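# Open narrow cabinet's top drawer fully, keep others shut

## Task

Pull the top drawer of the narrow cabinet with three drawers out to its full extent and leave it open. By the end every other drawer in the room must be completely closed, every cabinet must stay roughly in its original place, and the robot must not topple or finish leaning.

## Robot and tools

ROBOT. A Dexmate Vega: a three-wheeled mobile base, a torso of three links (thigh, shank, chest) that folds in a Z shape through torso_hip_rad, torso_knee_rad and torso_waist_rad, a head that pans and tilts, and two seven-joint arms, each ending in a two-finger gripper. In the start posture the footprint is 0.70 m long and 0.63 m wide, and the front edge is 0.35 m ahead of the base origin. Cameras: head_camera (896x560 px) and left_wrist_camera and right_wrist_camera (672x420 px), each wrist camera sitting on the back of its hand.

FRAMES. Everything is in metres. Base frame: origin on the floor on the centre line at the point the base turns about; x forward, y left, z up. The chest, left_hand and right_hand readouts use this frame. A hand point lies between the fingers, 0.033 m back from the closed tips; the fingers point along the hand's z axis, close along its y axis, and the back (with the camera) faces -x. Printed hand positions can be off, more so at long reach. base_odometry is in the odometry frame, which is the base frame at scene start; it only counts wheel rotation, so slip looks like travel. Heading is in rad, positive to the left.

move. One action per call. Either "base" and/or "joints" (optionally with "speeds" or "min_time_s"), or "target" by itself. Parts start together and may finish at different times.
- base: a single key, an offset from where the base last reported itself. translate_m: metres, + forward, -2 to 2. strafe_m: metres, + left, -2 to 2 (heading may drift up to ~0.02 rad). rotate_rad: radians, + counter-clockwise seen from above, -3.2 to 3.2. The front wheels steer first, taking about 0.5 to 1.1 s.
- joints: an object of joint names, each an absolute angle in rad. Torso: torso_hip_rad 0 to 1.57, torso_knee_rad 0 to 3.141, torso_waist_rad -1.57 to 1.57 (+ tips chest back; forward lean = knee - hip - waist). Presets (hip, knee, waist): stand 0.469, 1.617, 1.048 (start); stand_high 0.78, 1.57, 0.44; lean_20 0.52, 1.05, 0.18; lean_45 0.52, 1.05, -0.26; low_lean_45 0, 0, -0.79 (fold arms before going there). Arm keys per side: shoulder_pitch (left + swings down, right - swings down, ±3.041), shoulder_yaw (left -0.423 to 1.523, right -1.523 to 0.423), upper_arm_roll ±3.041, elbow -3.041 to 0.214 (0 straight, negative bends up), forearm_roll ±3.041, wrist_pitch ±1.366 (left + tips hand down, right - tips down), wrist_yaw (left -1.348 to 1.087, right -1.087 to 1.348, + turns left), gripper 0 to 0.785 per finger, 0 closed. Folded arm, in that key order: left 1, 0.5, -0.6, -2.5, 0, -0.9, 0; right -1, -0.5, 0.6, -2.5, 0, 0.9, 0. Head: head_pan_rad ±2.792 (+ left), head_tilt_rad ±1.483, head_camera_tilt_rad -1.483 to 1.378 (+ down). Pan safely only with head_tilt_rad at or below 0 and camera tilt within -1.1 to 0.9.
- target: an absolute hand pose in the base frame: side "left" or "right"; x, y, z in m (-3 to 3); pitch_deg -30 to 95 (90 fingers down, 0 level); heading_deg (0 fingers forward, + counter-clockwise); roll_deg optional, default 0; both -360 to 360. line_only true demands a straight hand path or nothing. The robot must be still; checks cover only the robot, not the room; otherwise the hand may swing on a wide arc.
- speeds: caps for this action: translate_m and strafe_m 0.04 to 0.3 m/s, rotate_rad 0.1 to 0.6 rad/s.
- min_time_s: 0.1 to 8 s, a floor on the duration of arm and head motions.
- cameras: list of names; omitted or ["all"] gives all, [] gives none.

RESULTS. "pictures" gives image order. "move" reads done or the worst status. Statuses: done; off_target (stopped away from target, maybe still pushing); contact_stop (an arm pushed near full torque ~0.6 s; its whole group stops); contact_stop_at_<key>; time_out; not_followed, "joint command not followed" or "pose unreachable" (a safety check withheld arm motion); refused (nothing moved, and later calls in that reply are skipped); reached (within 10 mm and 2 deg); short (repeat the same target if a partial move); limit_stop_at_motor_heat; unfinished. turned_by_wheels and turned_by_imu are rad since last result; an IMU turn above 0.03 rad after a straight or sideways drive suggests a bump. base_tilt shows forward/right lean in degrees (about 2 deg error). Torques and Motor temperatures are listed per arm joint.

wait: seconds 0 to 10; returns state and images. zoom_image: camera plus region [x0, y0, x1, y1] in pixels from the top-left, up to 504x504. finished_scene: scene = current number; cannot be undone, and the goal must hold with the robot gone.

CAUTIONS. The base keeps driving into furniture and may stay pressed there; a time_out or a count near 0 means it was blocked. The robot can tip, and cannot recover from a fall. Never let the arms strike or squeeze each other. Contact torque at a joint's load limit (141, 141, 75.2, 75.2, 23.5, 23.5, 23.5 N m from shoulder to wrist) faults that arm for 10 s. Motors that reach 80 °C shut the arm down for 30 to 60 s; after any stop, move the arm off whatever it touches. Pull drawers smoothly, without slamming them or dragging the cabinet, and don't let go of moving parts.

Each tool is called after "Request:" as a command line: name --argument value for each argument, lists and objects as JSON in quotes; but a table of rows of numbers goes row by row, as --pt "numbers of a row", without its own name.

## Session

Request:
move --joints '{"head_camera_tilt_rad": 0.3}' --cameras '["head_camera"]'

Request:
move --joints '{"head_pan_rad": 1.25}' --cameras '["head_camera"]'

Scene clock: 0.87 s.
Joint torques (N m): left_arm=[4.97 -0.13 -1.4 -2.9 -0.06 -2.81 -0.13] | right_arm=[-3.86 -1.15 -0.03 -2.69 -0.07 2.43 -0.05]
Motor temperatures (°C): left_arm=[31 31 31 26 40 35 41] | right_arm=[30 27 32 31 36 36 33]
move: done
base_odometry: x=+0.000 y=+0.000 heading=+0.000
turned_by_wheels: +0.000
turned_by_imu: +0.000
base_tilt: forward=+0.0 right=+0.8
base_status: not commanded
joint_positions: torso_hip_rad=+0.469 torso_knee_rad=+1.617 torso_waist_rad=+1.048 left_shoulder_pitch_rad=+2.199 left_shoulder_yaw_rad=+0.008 left_upper_arm_roll_rad=-0.009 left_elbow_rad=-1.083 left_forearm_roll_rad=+0.016 left_wrist_pitch_rad=-0.484 left_wrist_yaw_rad=+0.004 left_gripper_rad=+0.005 right_shoulder_pitch_rad=-2.209 right_shoulder_yaw_rad=+0.017 right_upper_arm_roll_rad=-0.013 right_elbow_rad=-1.119 right_forearm_roll_rad=-0.015 right_wrist_pitch_rad=+0.484 right_wrist_yaw_rad=-0.019 right_gripper_rad=+0.005 head_pan_rad=+0.000 head_tilt_rad=+0.000 head_camera_tilt_rad=+0.300
joint_status: all done
chest: x=-0.0111 y=+0.0000 z=+1.4155 quat_wxyz=(+0.999, +0.000, +0.050, +0.000) (m; base frame)
left_hand: x=+0.1862 y=+0.2374 z=+0.5952 quat_wxyz=(+0.407, +0.009, +0.913, +0.007) pitch_deg=+41.9 heading_deg=+0.4 roll_deg=+1.6 back=up (m; base frame)
right_hand: x=+0.1977 y=-0.2171 z=+0.6067 quat_wxyz=(+0.419, +0.002, +0.908, +0.001) pitch_deg=+40.4 heading_deg=+0.0 roll_deg=+0.2 back=up (m; base frame)
pictures: head_camera

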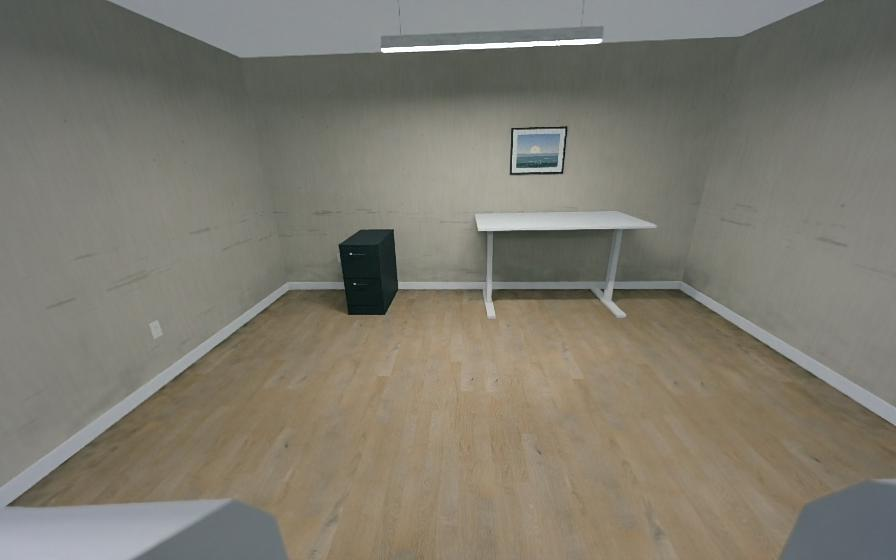

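Scene clock: 2.37 s.
Joint torques (N m): left_arm=[5.2 -1.29 -0.09 -2.36 0.34 -2.07 0.25] | right_arm=[-4.69 -0.31 0.27 -3.08 0.04 2.6 -0.05]
Motor temperatures (°C): left_arm=[31 31 31 26 40 35 41] | right_arm=[30 27 32 31 36 36 33]
move: done
base_odometry: x=+0.000 y=+0.000 heading=+0.000
turned_by_wheels: +0.000
turned_by_imu: +0.000
base_tilt: forward=+0.0 right=+0.7
base_status: not commanded
joint_positions: torso_hip_rad=+0.469 torso_knee_rad=+1.617 torso_waist_rad=+1.048 left_shoulder_pitch_rad=+2.199 left_shoulder_yaw_rad=+0.008 left_upper_arm_roll_rad=-0.009 left_elbow_rad=-1.083 left_forearm_roll_rad=+0.016 left_wrist_pitch_rad=-0.484 left_wrist_yaw_rad=+0.004 left_gripper_rad=+0.005 right_shoulder_pitch_rad=-2.209 right_shoulder_yaw_rad=+0.017 right_upper_arm_roll_rad=-0.013 right_elbow_rad=-1.119 right_forearm_roll_rad=-0.015 right_wrist_pitch_rad=+0.484 right_wrist_yaw_rad=-0.019 right_gripper_rad=+0.005 head_pan_rad=+1.250 head_tilt_rad=+0.000 head_camera_tilt_rad=+0.300
joint_status: all done
chest: x=-0.0111 y=+0.0000 z=+1.4155 quat_wxyz=(+0.999, +0.000, +0.050, +0.000) (m; base frame)
left_hand: x=+0.1862 y=+0.2374 z=+0.5952 quat_wxyz=(+0.407, +0.009, +0.913, +0.007) pitch_deg=+41.9 heading_deg=+0.4 roll_deg=+1.6 back=up (m; base frame)
right_hand: x=+0.1977 y=-0.2171 z=+0.6067 quat_wxyz=(+0.419, +0.002, +0.908, +0.001) pitch_deg=+40.4 heading_deg=+0.0 roll_deg=+0.2 back=up (m; base frame)
pictures: head_camera

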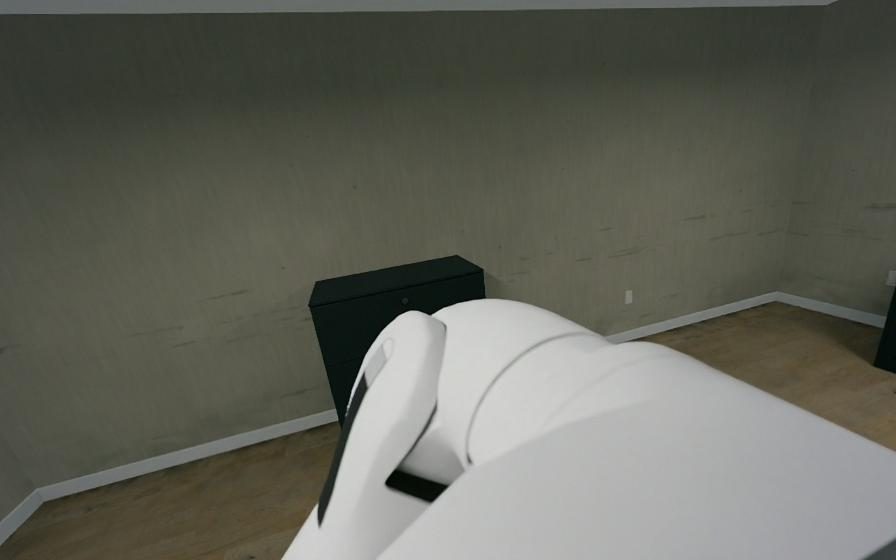

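Request:
move --base '{"rotate_rad": -1.6}' --joints '{"head_pan_rad": 0.0, "left_shoulder_pitch_rad": 1.042, "left_shoulder_yaw_rad": 0.877, "left_upper_arm_roll_rad": 0.494, "left_elbow_rad": -1.784, "left_forearm_roll_rad": 0.686, "left_wrist_pitch_rad": 0.477, "left_wrist_yaw_rad": -0.724, "left_gripper_rad": 0.15, "right_shoulder_pitch_rad": -1.042, "right_shoulder_yaw_rad": -0.877, "right_upper_arm_roll_rad": -0.494, "right_elbow_rad": -1.784, "right_forearm_roll_rad": -0.686, "right_wrist_pitch_rad": -0.477, "right_wrist_yaw_rad": 0.724, "right_gripper_rad": 0.15}' --cameras '["head_camera"]'

Scene clock: 8.20 s.
Joint torques (N m): left_arm=[-29.03 8.52 -10.06 -4.62 1.54 0.27 0.56] | right_arm=[33.55 -7.38 6.89 -5.59 -0.96 -1.04 -1.87]
Motor temperatures (°C): left_arm=[31 31 31 26 40 35 41] | right_arm=[30 27 32 31 36 36 33]
move: done
base_odometry: x=+0.002 y=+0.001 heading=-1.605
turned_by_wheels: -1.605
turned_by_imu: -1.596
base_tilt: forward=+0.0 right=+0.7
base_status: done
joint_positions: torso_hip_rad=+0.469 torso_knee_rad=+1.617 torso_waist_rad=+1.048 left_shoulder_pitch_rad=+1.046 left_shoulder_yaw_rad=+0.874 left_upper_arm_roll_rad=+0.492 left_elbow_rad=-1.782 left_forearm_roll_rad=+0.684 left_wrist_pitch_rad=+0.474 left_wrist_yaw_rad=-0.722 left_gripper_rad=+0.150 right_shoulder_pitch_rad=-1.046 right_shoulder_yaw_rad=-0.874 right_upper_arm_roll_rad=-0.492 right_elbow_rad=-1.781 right_forearm_roll_rad=-0.683 right_wrist_pitch_rad=-0.474 right_wrist_yaw_rad=+0.721 right_gripper_rad=+0.150 head_pan_rad=+0.000 head_tilt_rad=+0.000 head_camera_tilt_rad=+0.300
joint_status: all done
chest: x=-0.0111 y=+0.0000 z=+1.4155 quat_wxyz=(+0.999, +0.000, +0.050, +0.000) (m; base frame)
left_hand: x=+0.7520 y=+0.3269 z=+1.0695 quat_wxyz=(+0.347, +0.616, +0.617, +0.344) pitch_deg=+31.5 heading_deg=-0.2 roll_deg=+89.7 (m; base frame)
right_hand: x=+0.7520 y=-0.3269 z=+1.0693 quat_wxyz=(+0.347, -0.617, +0.617, -0.344) pitch_deg=+31.5 heading_deg=+0.3 roll_deg=-89.7 (m; base frame)
pictures: head_camera

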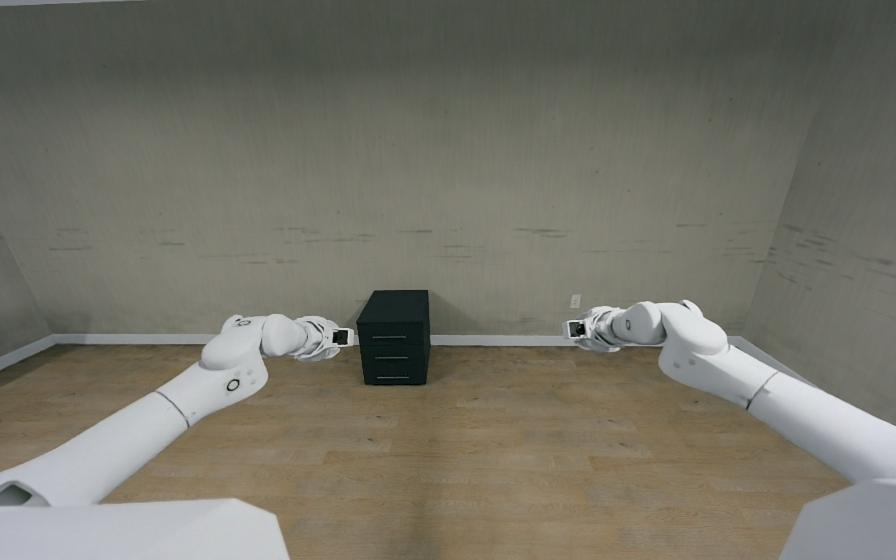

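Request:
move --base '{"translate_m": 1.16}' --joints '{"torso_hip_rad": 0.1, "torso_knee_rad": 0.8, "torso_waist_rad": 0.1, "head_camera_tilt_rad": 0.2}' --cameras '["head_camera"]'

Request:
move --target '{"side": "left", "x": 0.638, "y": 0.36, "z": 0.466, "pitch_deg": 60, "heading_deg": 0, "roll_deg": 90, "line_only": true}' --cameras '["head_camera", "left_wrist_camera"]'

Scene clock: 14.93 s.
Joint torques (N m): left_arm=[-16.68 8.3 -7.95 -4.77 1.11 -0.36 0.6] | right_arm=[22.54 -7.9 5.14 -6.41 -0.89 -0.67 -1.16]
Motor temperatures (°C): left_arm=[31 31 31 26 40 35 41] | right_arm=[30 27 32 31 36 36 33]
move: done
base_odometry: x=-0.037 y=-1.158 heading=-1.605
turned_by_wheels: -0.001
turned_by_imu: -0.003
base_tilt: forward=+0.1 right=+0.7
base_status: done
joint_positions: torso_hip_rad=+0.100 torso_knee_rad=+0.800 torso_waist_rad=+0.100 left_shoulder_pitch_rad=+1.042 left_shoulder_yaw_rad=+0.877 left_upper_arm_roll_rad=+0.494 left_elbow_rad=-1.784 left_forearm_roll_rad=+0.686 left_wrist_pitch_rad=+0.477 left_wrist_yaw_rad=-0.724 left_gripper_rad=+0.150 right_shoulder_pitch_rad=-1.042 right_shoulder_yaw_rad=-0.877 right_upper_arm_roll_rad=-0.494 right_elbow_rad=-1.784 right_forearm_roll_rad=-0.686 right_wrist_pitch_rad=-0.477 right_wrist_yaw_rad=+0.724 right_gripper_rad=+0.150 head_pan_rad=+0.000 head_tilt_rad=+0.000 head_camera_tilt_rad=+0.200
joint_status: all done
chest: x=+0.1051 y=+0.0000 z=+1.1620 quat_wxyz=(+0.955, +0.000, +0.296, +0.000) (m; base frame)
left_hand: x=+0.6105 y=+0.3281 z=+0.4943 quat_wxyz=(+0.183, +0.683, +0.683, +0.183) pitch_deg=+60.0 heading_deg=+0.0 roll_deg=+90.0 (m; base frame)
right_hand: x=+0.6105 y=-0.3283 z=+0.4943 quat_wxyz=(+0.183, -0.683, +0.683, -0.183) pitch_deg=+60.0 heading_deg=+0.0 roll_deg=-90.0 (m; base frame)
pictures: head_camera

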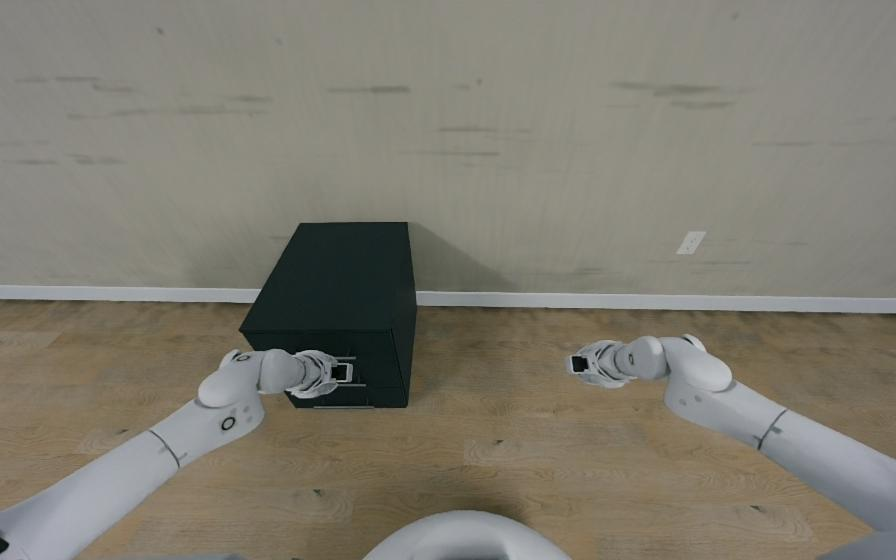

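Scene clock: 17.27 s.
Joint torques (N m): left_arm=[-20.94 5.3 -7.62 -3.68 0.41 0.25 0.93] | right_arm=[23.06 -7.85 5 -5.45 -0.72 -0.4 -1.3]
Motor temperatures (°C): left_arm=[31 31 31 26 40 35 41] | right_arm=[30 27 32 31 36 36 33]
move: done
base_odometry: x=-0.037 y=-1.158 heading=-1.605
turned_by_wheels: +0.000
turned_by_imu: +0.000
base_tilt: forward=+0.1 right=+0.7
base_status: not commanded
joint_positions: torso_hip_rad=+0.100 torso_knee_rad=+0.800 torso_waist_rad=+0.100 left_shoulder_pitch_rad=+0.935 left_shoulder_yaw_rad=+0.835 left_upper_arm_roll_rad=+0.529 left_elbow_rad=-1.541 left_forearm_roll_rad=+0.657 left_wrist_pitch_rad=+0.322 left_wrist_yaw_rad=-0.655 left_gripper_rad=+0.150 right_shoulder_pitch_rad=-1.042 right_shoulder_yaw_rad=-0.877 right_upper_arm_roll_rad=-0.494 right_elbow_rad=-1.784 right_forearm_roll_rad=-0.686 right_wrist_pitch_rad=-0.477 right_wrist_yaw_rad=+0.724 right_gripper_rad=+0.150 head_pan_rad=+0.000 head_tilt_rad=+0.000 head_camera_tilt_rad=+0.200
joint_status: not commanded
chest: x=+0.1051 y=+0.0000 z=+1.1620 quat_wxyz=(+0.955, +0.000, +0.296, +0.000) (m; base frame)
left_hand: x=+0.6375 y=+0.3597 z=+0.4663 quat_wxyz=(+0.183, +0.683, +0.683, +0.183) pitch_deg=+60.0 heading_deg=+0.0 roll_deg=-90.0 (m; base frame)
left_hand_status: reached (straight line, planned for 1.1 s): 1 mm and 0.0 deg off.
right_hand: x=+0.6105 y=-0.3283 z=+0.4943 quat_wxyz=(+0.183, -0.683, +0.683, -0.183) pitch_deg=+60.0 heading_deg=+0.0 roll_deg=-90.0 (m; base frame)
pictures: head_camera, left_wrist_camera

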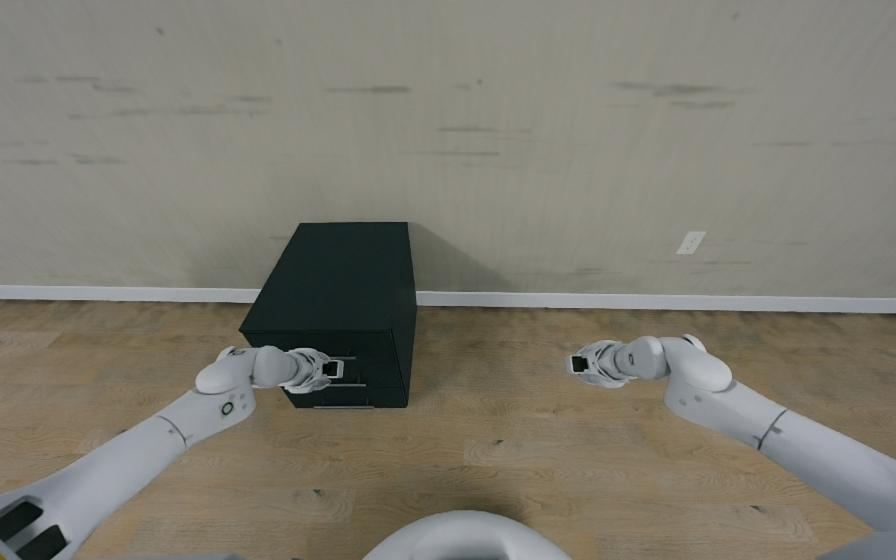

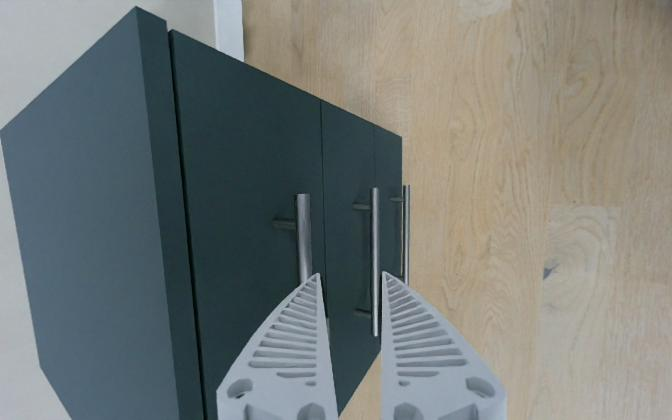

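Request:
move --target '{"side": "left", "x": 0.6738, "y": 0.36, "z": 0.467, "pitch_deg": 60, "heading_deg": 0, "roll_deg": 90, "line_only": true}' --cameras '["left_wrist_camera"]'

Scene clock: 20.43 s.
Joint torques (N m): left_arm=[-21.65 4.37 -7.42 -3 0.78 -0.28 0.51] | right_arm=[23.34 -8.15 5.05 -4.52 -0.73 0.19 -1.43]
Motor temperatures (°C): left_arm=[31 31 31 26 40 35 41] | right_arm=[30 27 32 31 36 36 33]
move: done
base_odometry: x=-0.037 y=-1.158 heading=-1.605
turned_by_wheels: +0.000
turned_by_imu: +0.000
base_tilt: forward=+0.1 right=+0.8
base_status: not commanded
joint_positions: torso_hip_rad=+0.100 torso_knee_rad=+0.800 torso_waist_rad=+0.100 left_shoulder_pitch_rad=+0.810 left_shoulder_yaw_rad=+0.777 left_upper_arm_roll_rad=+0.574 left_elbow_rad=-1.401 left_forearm_roll_rad=+0.669 left_wrist_pitch_rad=+0.266 left_wrist_yaw_rad=-0.669 left_gripper_rad=+0.150 right_shoulder_pitch_rad=-1.042 right_shoulder_yaw_rad=-0.877 right_upper_arm_roll_rad=-0.494 right_elbow_rad=-1.784 right_forearm_roll_rad=-0.686 right_wrist_pitch_rad=-0.477 right_wrist_yaw_rad=+0.724 right_gripper_rad=+0.150 head_pan_rad=+0.000 head_tilt_rad=+0.000 head_camera_tilt_rad=+0.200
joint_status: not commanded
chest: x=+0.1051 y=+0.0000 z=+1.1620 quat_wxyz=(+0.955, +0.000, +0.296, +0.000) (m; base frame)
left_hand: x=+0.6727 y=+0.3602 z=+0.4669 quat_wxyz=(+0.183, +0.683, +0.683, +0.183) pitch_deg=+60.0 heading_deg=+0.0 roll_deg=-90.0 (m; base frame)
left_hand_status: reached (straight line, planned for 0.8 s): 1 mm and 0.0 deg off.
right_hand: x=+0.6105 y=-0.3283 z=+0.4943 quat_wxyz=(+0.183, -0.683, +0.683, -0.183) pitch_deg=+60.0 heading_deg=+0.0 roll_deg=-90.0 (m; base frame)
pictures: left_wrist_camera

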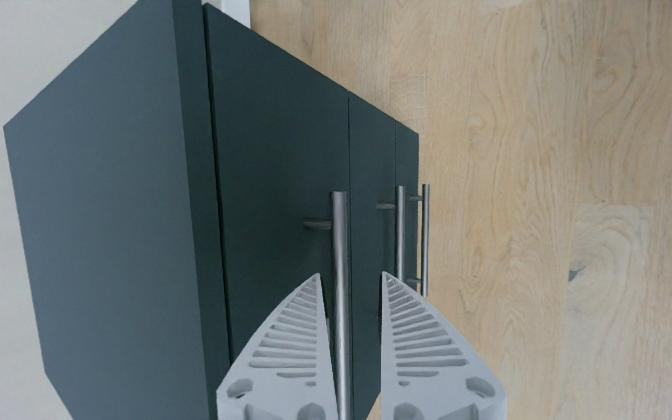

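Request:
move --target '{"side": "left", "x": 0.7003, "y": 0.36, "z": 0.4202, "pitch_deg": 60, "heading_deg": 0, "roll_deg": 90, "line_only": true}' --cameras '[]'

Request:
move --joints '{"left_gripper_rad": 0.0}' --cameras '["left_wrist_camera"]'

Request:
move --base '{"translate_m": -0.4}' --speeds '{"translate_m": 0.12}' --cameras '["head_camera", "left_wrist_camera"]'

Scene clock: 23.83 s.
Joint torques (N m): left_arm=[-25.31 1.28 -4.83 -3.54 0.52 -1.07 1.5] | right_arm=[22.96 -8.77 4.85 -5.03 -0.73 -0.12 -1.14]
Motor temperatures (°C): left_arm=[32 31 31 26 40 35 41] | right_arm=[30 27 32 31 36 36 33]
move: done
base_odometry: x=-0.037 y=-1.158 heading=-1.605
turned_by_wheels: +0.000
turned_by_imu: +0.000
base_tilt: forward=+0.0 right=+0.8
base_status: not commanded
joint_positions: torso_hip_rad=+0.100 torso_knee_rad=+0.800 torso_waist_rad=+0.100 left_shoulder_pitch_rad=+0.638 left_shoulder_yaw_rad=+0.623 left_upper_arm_roll_rad=+0.671 left_elbow_rad=-1.008 left_forearm_roll_rad=+0.695 left_wrist_pitch_rad=+0.117 left_wrist_yaw_rad=-0.539 left_gripper_rad=+0.150 right_shoulder_pitch_rad=-1.042 right_shoulder_yaw_rad=-0.877 right_upper_arm_roll_rad=-0.494 right_elbow_rad=-1.784 right_forearm_roll_rad=-0.686 right_wrist_pitch_rad=-0.477 right_wrist_yaw_rad=+0.724 right_gripper_rad=+0.150 head_pan_rad=+0.000 head_tilt_rad=+0.000 head_camera_tilt_rad=+0.200
joint_status: not commanded
chest: x=+0.1050 y=+0.0000 z=+1.1620 quat_wxyz=(+0.955, +0.000, +0.296, +0.000) (m; base frame)
left_hand: x=+0.6998 y=+0.3603 z=+0.4205 quat_wxyz=(+0.183, +0.683, +0.683, +0.183) pitch_deg=+60.0 heading_deg=+0.0 roll_deg=-90.0 (m; base frame)
left_hand_status: reached (straight line, planned for 1.6 s): 1 mm and 0.0 deg off.
right_hand: x=+0.6105 y=-0.3283 z=+0.4944 quat_wxyz=(+0.183, -0.683, +0.683, -0.183) pitch_deg=+60.0 heading_deg=+0.0 roll_deg=-90.0 (m; base frame)
pictures: none
No camera images: "cameras" was empty.

Scene clock: 24.57 s.
Joint torques (N m): left_arm=[-17.64 1.76 -0.94 -1.63 0.02 -0.72 -0.93] | right_arm=[22.48 -9.01 5.46 -5.05 -0.7 -0.88 -1.04]
Motor temperatures (°C): left_arm=[32 31 31 26 40 35 41] | right_arm=[30 27 32 31 36 36 33]
move: done
base_odometry: x=-0.037 y=-1.158 heading=-1.605
turned_by_wheels: +0.000
turned_by_imu: +0.000
base_tilt: forward=+0.1 right=+0.7
base_status: not commanded
joint_positions: torso_hip_rad=+0.100 torso_knee_rad=+0.800 torso_waist_rad=+0.100 left_shoulder_pitch_rad=+0.636 left_shoulder_yaw_rad=+0.621 left_upper_arm_roll_rad=+0.672 left_elbow_rad=-1.004 left_forearm_roll_rad=+0.695 left_wrist_pitch_rad=+0.115 left_wrist_yaw_rad=-0.537 left_gripper_rad=+0.000 right_shoulder_pitch_rad=-1.042 right_shoulder_yaw_rad=-0.877 right_upper_arm_roll_rad=-0.494 right_elbow_rad=-1.784 right_forearm_roll_rad=-0.686 right_wrist_pitch_rad=-0.477 right_wrist_yaw_rad=+0.724 right_gripper_rad=+0.150 head_pan_rad=+0.000 head_tilt_rad=+0.000 head_camera_tilt_rad=+0.200
joint_status: all done
chest: x=+0.1049 y=+0.0000 z=+1.1620 quat_wxyz=(+0.955, +0.000, +0.295, +0.000) (m; base frame)
left_hand: x=+0.7007 y=+0.3603 z=+0.4208 quat_wxyz=(+0.183, +0.683, +0.683, +0.183) pitch_deg=+59.9 heading_deg=+0.0 roll_deg=-90.0 (m; base frame)
right_hand: x=+0.6105 y=-0.3283 z=+0.4945 quat_wxyz=(+0.183, -0.683, +0.683, -0.183) pitch_deg=+60.0 heading_deg=+0.0 roll_deg=-90.0 (m; base frame)
pictures: left_wrist_camera

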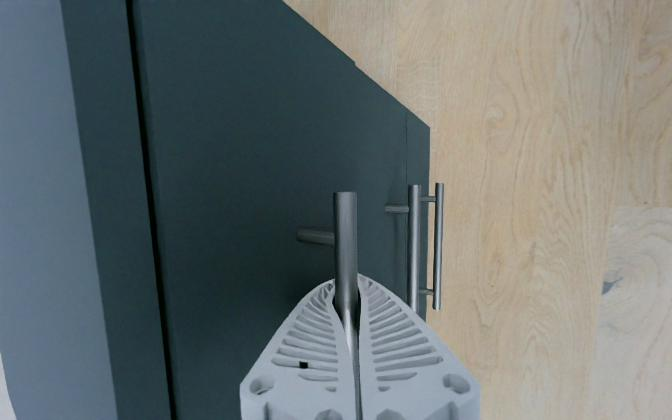

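Scene clock: 28.87 s.
Joint torques (N m): left_arm=[19.53 0.89 7.54 4.75 -2.65 -2.26 -8.94] | right_arm=[23.24 -7.97 5.2 -5.39 -0.74 0.38 -1.05]
Motor temperatures (°C): left_arm=[32 31 31 26 40 35 41] | right_arm=[30 27 32 31 36 36 33]
move: done
base_odometry: x=-0.023 y=-0.759 heading=-1.607
turned_by_wheels: -0.001
turned_by_imu: -0.002
base_tilt: forward=+0.1 right=+0.7
base_status: done
joint_positions: torso_hip_rad=+0.100 torso_knee_rad=+0.800 torso_waist_rad=+0.100 left_shoulder_pitch_rad=+0.635 left_shoulder_yaw_rad=+0.621 left_upper_arm_roll_rad=+0.671 left_elbow_rad=-1.004 left_forearm_roll_rad=+0.696 left_wrist_pitch_rad=+0.116 left_wrist_yaw_rad=-0.534 left_gripper_rad=+0.000 right_shoulder_pitch_rad=-1.042 right_shoulder_yaw_rad=-0.877 right_upper_arm_roll_rad=-0.494 right_elbow_rad=-1.784 right_forearm_roll_rad=-0.686 right_wrist_pitch_rad=-0.477 right_wrist_yaw_rad=+0.724 right_gripper_rad=+0.150 head_pan_rad=+0.000 head_tilt_rad=+0.000 head_camera_tilt_rad=+0.200
joint_status: not commanded
chest: x=+0.1049 y=+0.0000 z=+1.1620 quat_wxyz=(+0.955, +0.000, +0.295, +0.000) (m; base frame)
left_hand: x=+0.7031 y=+0.3604 z=+0.4226 quat_wxyz=(+0.185, +0.682, +0.683, +0.185) pitch_deg=+59.6 heading_deg=+0.1 roll_deg=-90.0 (m; base frame)
right_hand: x=+0.6106 y=-0.3283 z=+0.4946 quat_wxyz=(+0.183, -0.683, +0.683, -0.183) pitch_deg=+60.0 heading_deg=+0.0 roll_deg=-90.0 (m; base frame)
pictures: head_camera, left_wrist_camera

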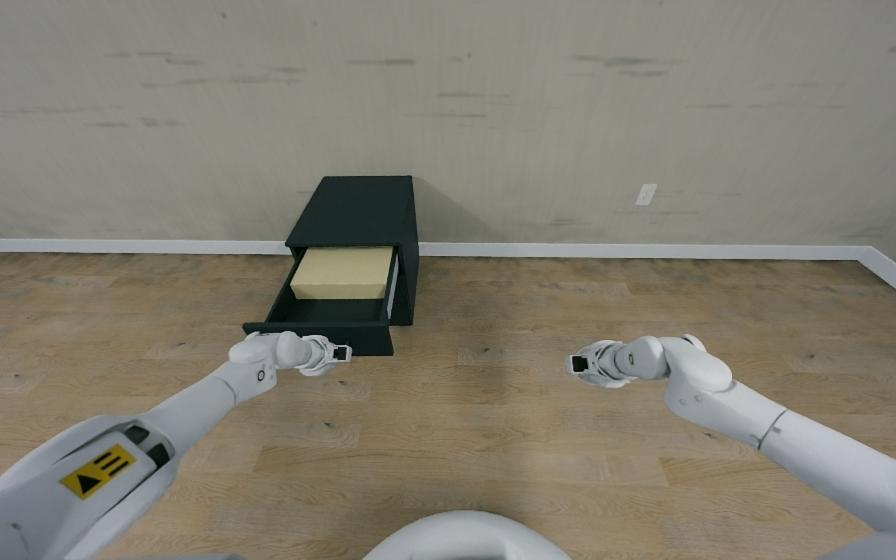

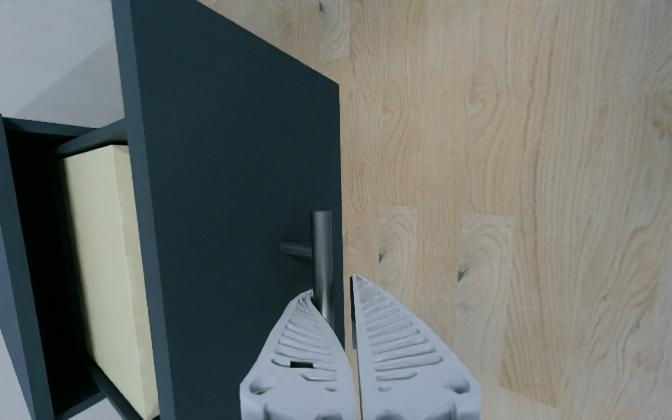

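Request:
move --joints '{"left_gripper_rad": 0.24}' --cameras '[]'

Request:
move --target '{"side": "left", "x": 0.671, "y": 0.36, "z": 0.472, "pitch_deg": 60, "heading_deg": 0, "roll_deg": 90, "line_only": true}' --cameras '["head_camera", "left_wrist_camera"]'

Scene clock: 29.90 s.
Joint torques (N m): left_arm=[-10.65 0.77 -1.67 -3.62 -0.82 -0.89 -1.05] | right_arm=[22.07 -8.59 5.26 -5.45 -0.66 -0.42 -1.09]
Motor temperatures (°C): left_arm=[32 31 31 26 40 35 42] | right_arm=[30 27 32 31 36 36 33]
move: done
base_odometry: x=-0.023 y=-0.759 heading=-1.606
turned_by_wheels: +0.001
turned_by_imu: +0.001
base_tilt: forward=+0.0 right=+0.7
base_status: not commanded
joint_positions: torso_hip_rad=+0.100 torso_knee_rad=+0.800 torso_waist_rad=+0.100 left_shoulder_pitch_rad=+0.636 left_shoulder_yaw_rad=+0.621 left_upper_arm_roll_rad=+0.672 left_elbow_rad=-1.004 left_forearm_roll_rad=+0.696 left_wrist_pitch_rad=+0.115 left_wrist_yaw_rad=-0.537 left_gripper_rad=+0.240 right_shoulder_pitch_rad=-1.042 right_shoulder_yaw_rad=-0.877 right_upper_arm_roll_rad=-0.494 right_elbow_rad=-1.784 right_forearm_roll_rad=-0.686 right_wrist_pitch_rad=-0.477 right_wrist_yaw_rad=+0.724 right_gripper_rad=+0.150 head_pan_rad=+0.000 head_tilt_rad=+0.000 head_camera_tilt_rad=+0.200
joint_status: all done
chest: x=+0.1049 y=+0.0000 z=+1.1620 quat_wxyz=(+0.955, +0.000, +0.295, +0.000) (m; base frame)
left_hand: x=+0.7009 y=+0.3605 z=+0.4209 quat_wxyz=(+0.183, +0.683, +0.683, +0.184) pitch_deg=+59.9 heading_deg=+0.1 roll_deg=-89.9 (m; base frame)
right_hand: x=+0.6105 y=-0.3283 z=+0.4945 quat_wxyz=(+0.183, -0.683, +0.683, -0.183) pitch_deg=+60.0 heading_deg=+0.0 roll_deg=-90.0 (m; base frame)
pictures: none
No camera images: "cameras" was empty.

Scene clock: 32.83 s.
Joint torques (N m): left_arm=[-12.59 10.01 -14.05 -3.78 0.21 0.41 0.39] | right_arm=[23.18 -8.17 4.84 -4.78 -0.84 -0.29 -1.22]
Motor temperatures (°C): left_arm=[32 31 31 26 40 35 42] | right_arm=[30 27 32 31 36 36 33]
move: done
base_odometry: x=-0.023 y=-0.759 heading=-1.606
turned_by_wheels: +0.000
turned_by_imu: +0.000
base_tilt: forward=+0.0 right=+0.7
base_status: not commanded
joint_positions: torso_hip_rad=+0.100 torso_knee_rad=+0.800 torso_waist_rad=+0.100 left_shoulder_pitch_rad=+0.818 left_shoulder_yaw_rad=+0.789 left_upper_arm_roll_rad=+0.570 left_elbow_rad=-1.426 left_forearm_roll_rad=+0.664 left_wrist_pitch_rad=+0.277 left_wrist_yaw_rad=-0.677 left_gripper_rad=+0.240 right_shoulder_pitch_rad=-1.042 right_shoulder_yaw_rad=-0.877 right_upper_arm_roll_rad=-0.494 right_elbow_rad=-1.784 right_forearm_roll_rad=-0.686 right_wrist_pitch_rad=-0.477 right_wrist_yaw_rad=+0.724 right_gripper_rad=+0.150 head_pan_rad=+0.000 head_tilt_rad=+0.000 head_camera_tilt_rad=+0.200
joint_status: not commanded
chest: x=+0.1050 y=+0.0000 z=+1.1620 quat_wxyz=(+0.955, +0.000, +0.296, +0.000) (m; base frame)
left_hand: x=+0.6712 y=+0.3599 z=+0.4712 quat_wxyz=(+0.183, +0.683, +0.683, +0.183) pitch_deg=+60.0 heading_deg=+0.0 roll_deg=+90.0 (m; base frame)
left_hand_status: reached (straight line, planned for 1.7 s): 1 mm and 0.0 deg off.
right_hand: x=+0.6105 y=-0.3283 z=+0.4944 quat_wxyz=(+0.183, -0.683, +0.683, -0.183) pitch_deg=+60.0 heading_deg=+0.0 roll_deg=-90.0 (m; base frame)
pictures: head_camera, left_wrist_camera

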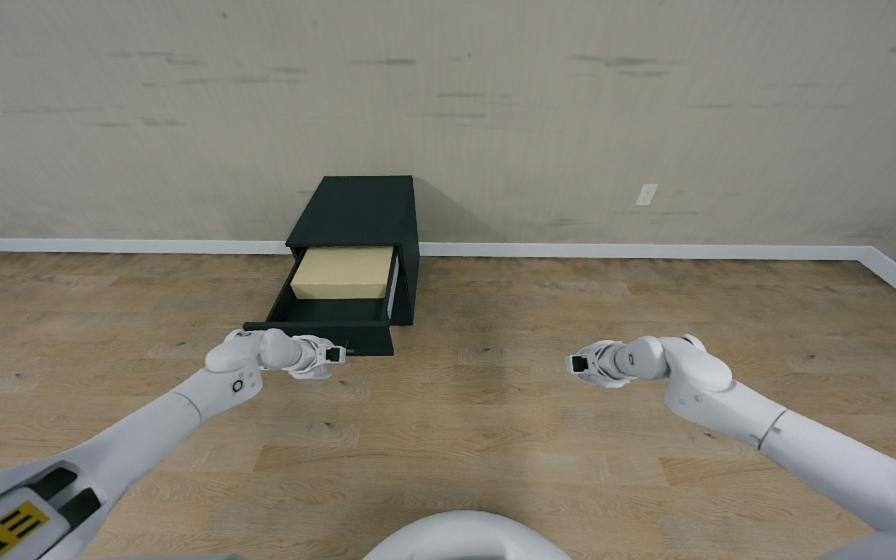

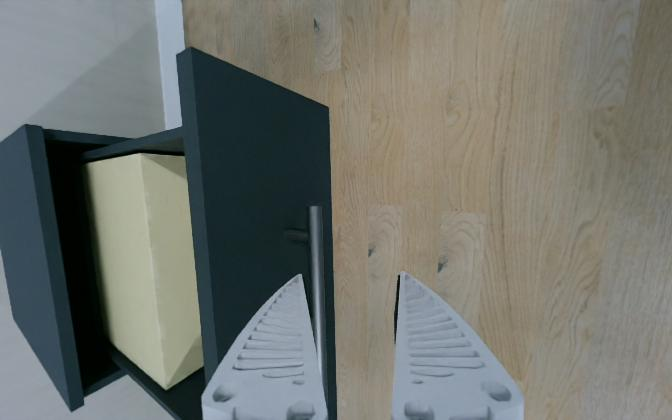

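Request:
finished_scene --scene 3

The scene is finished: the task was done.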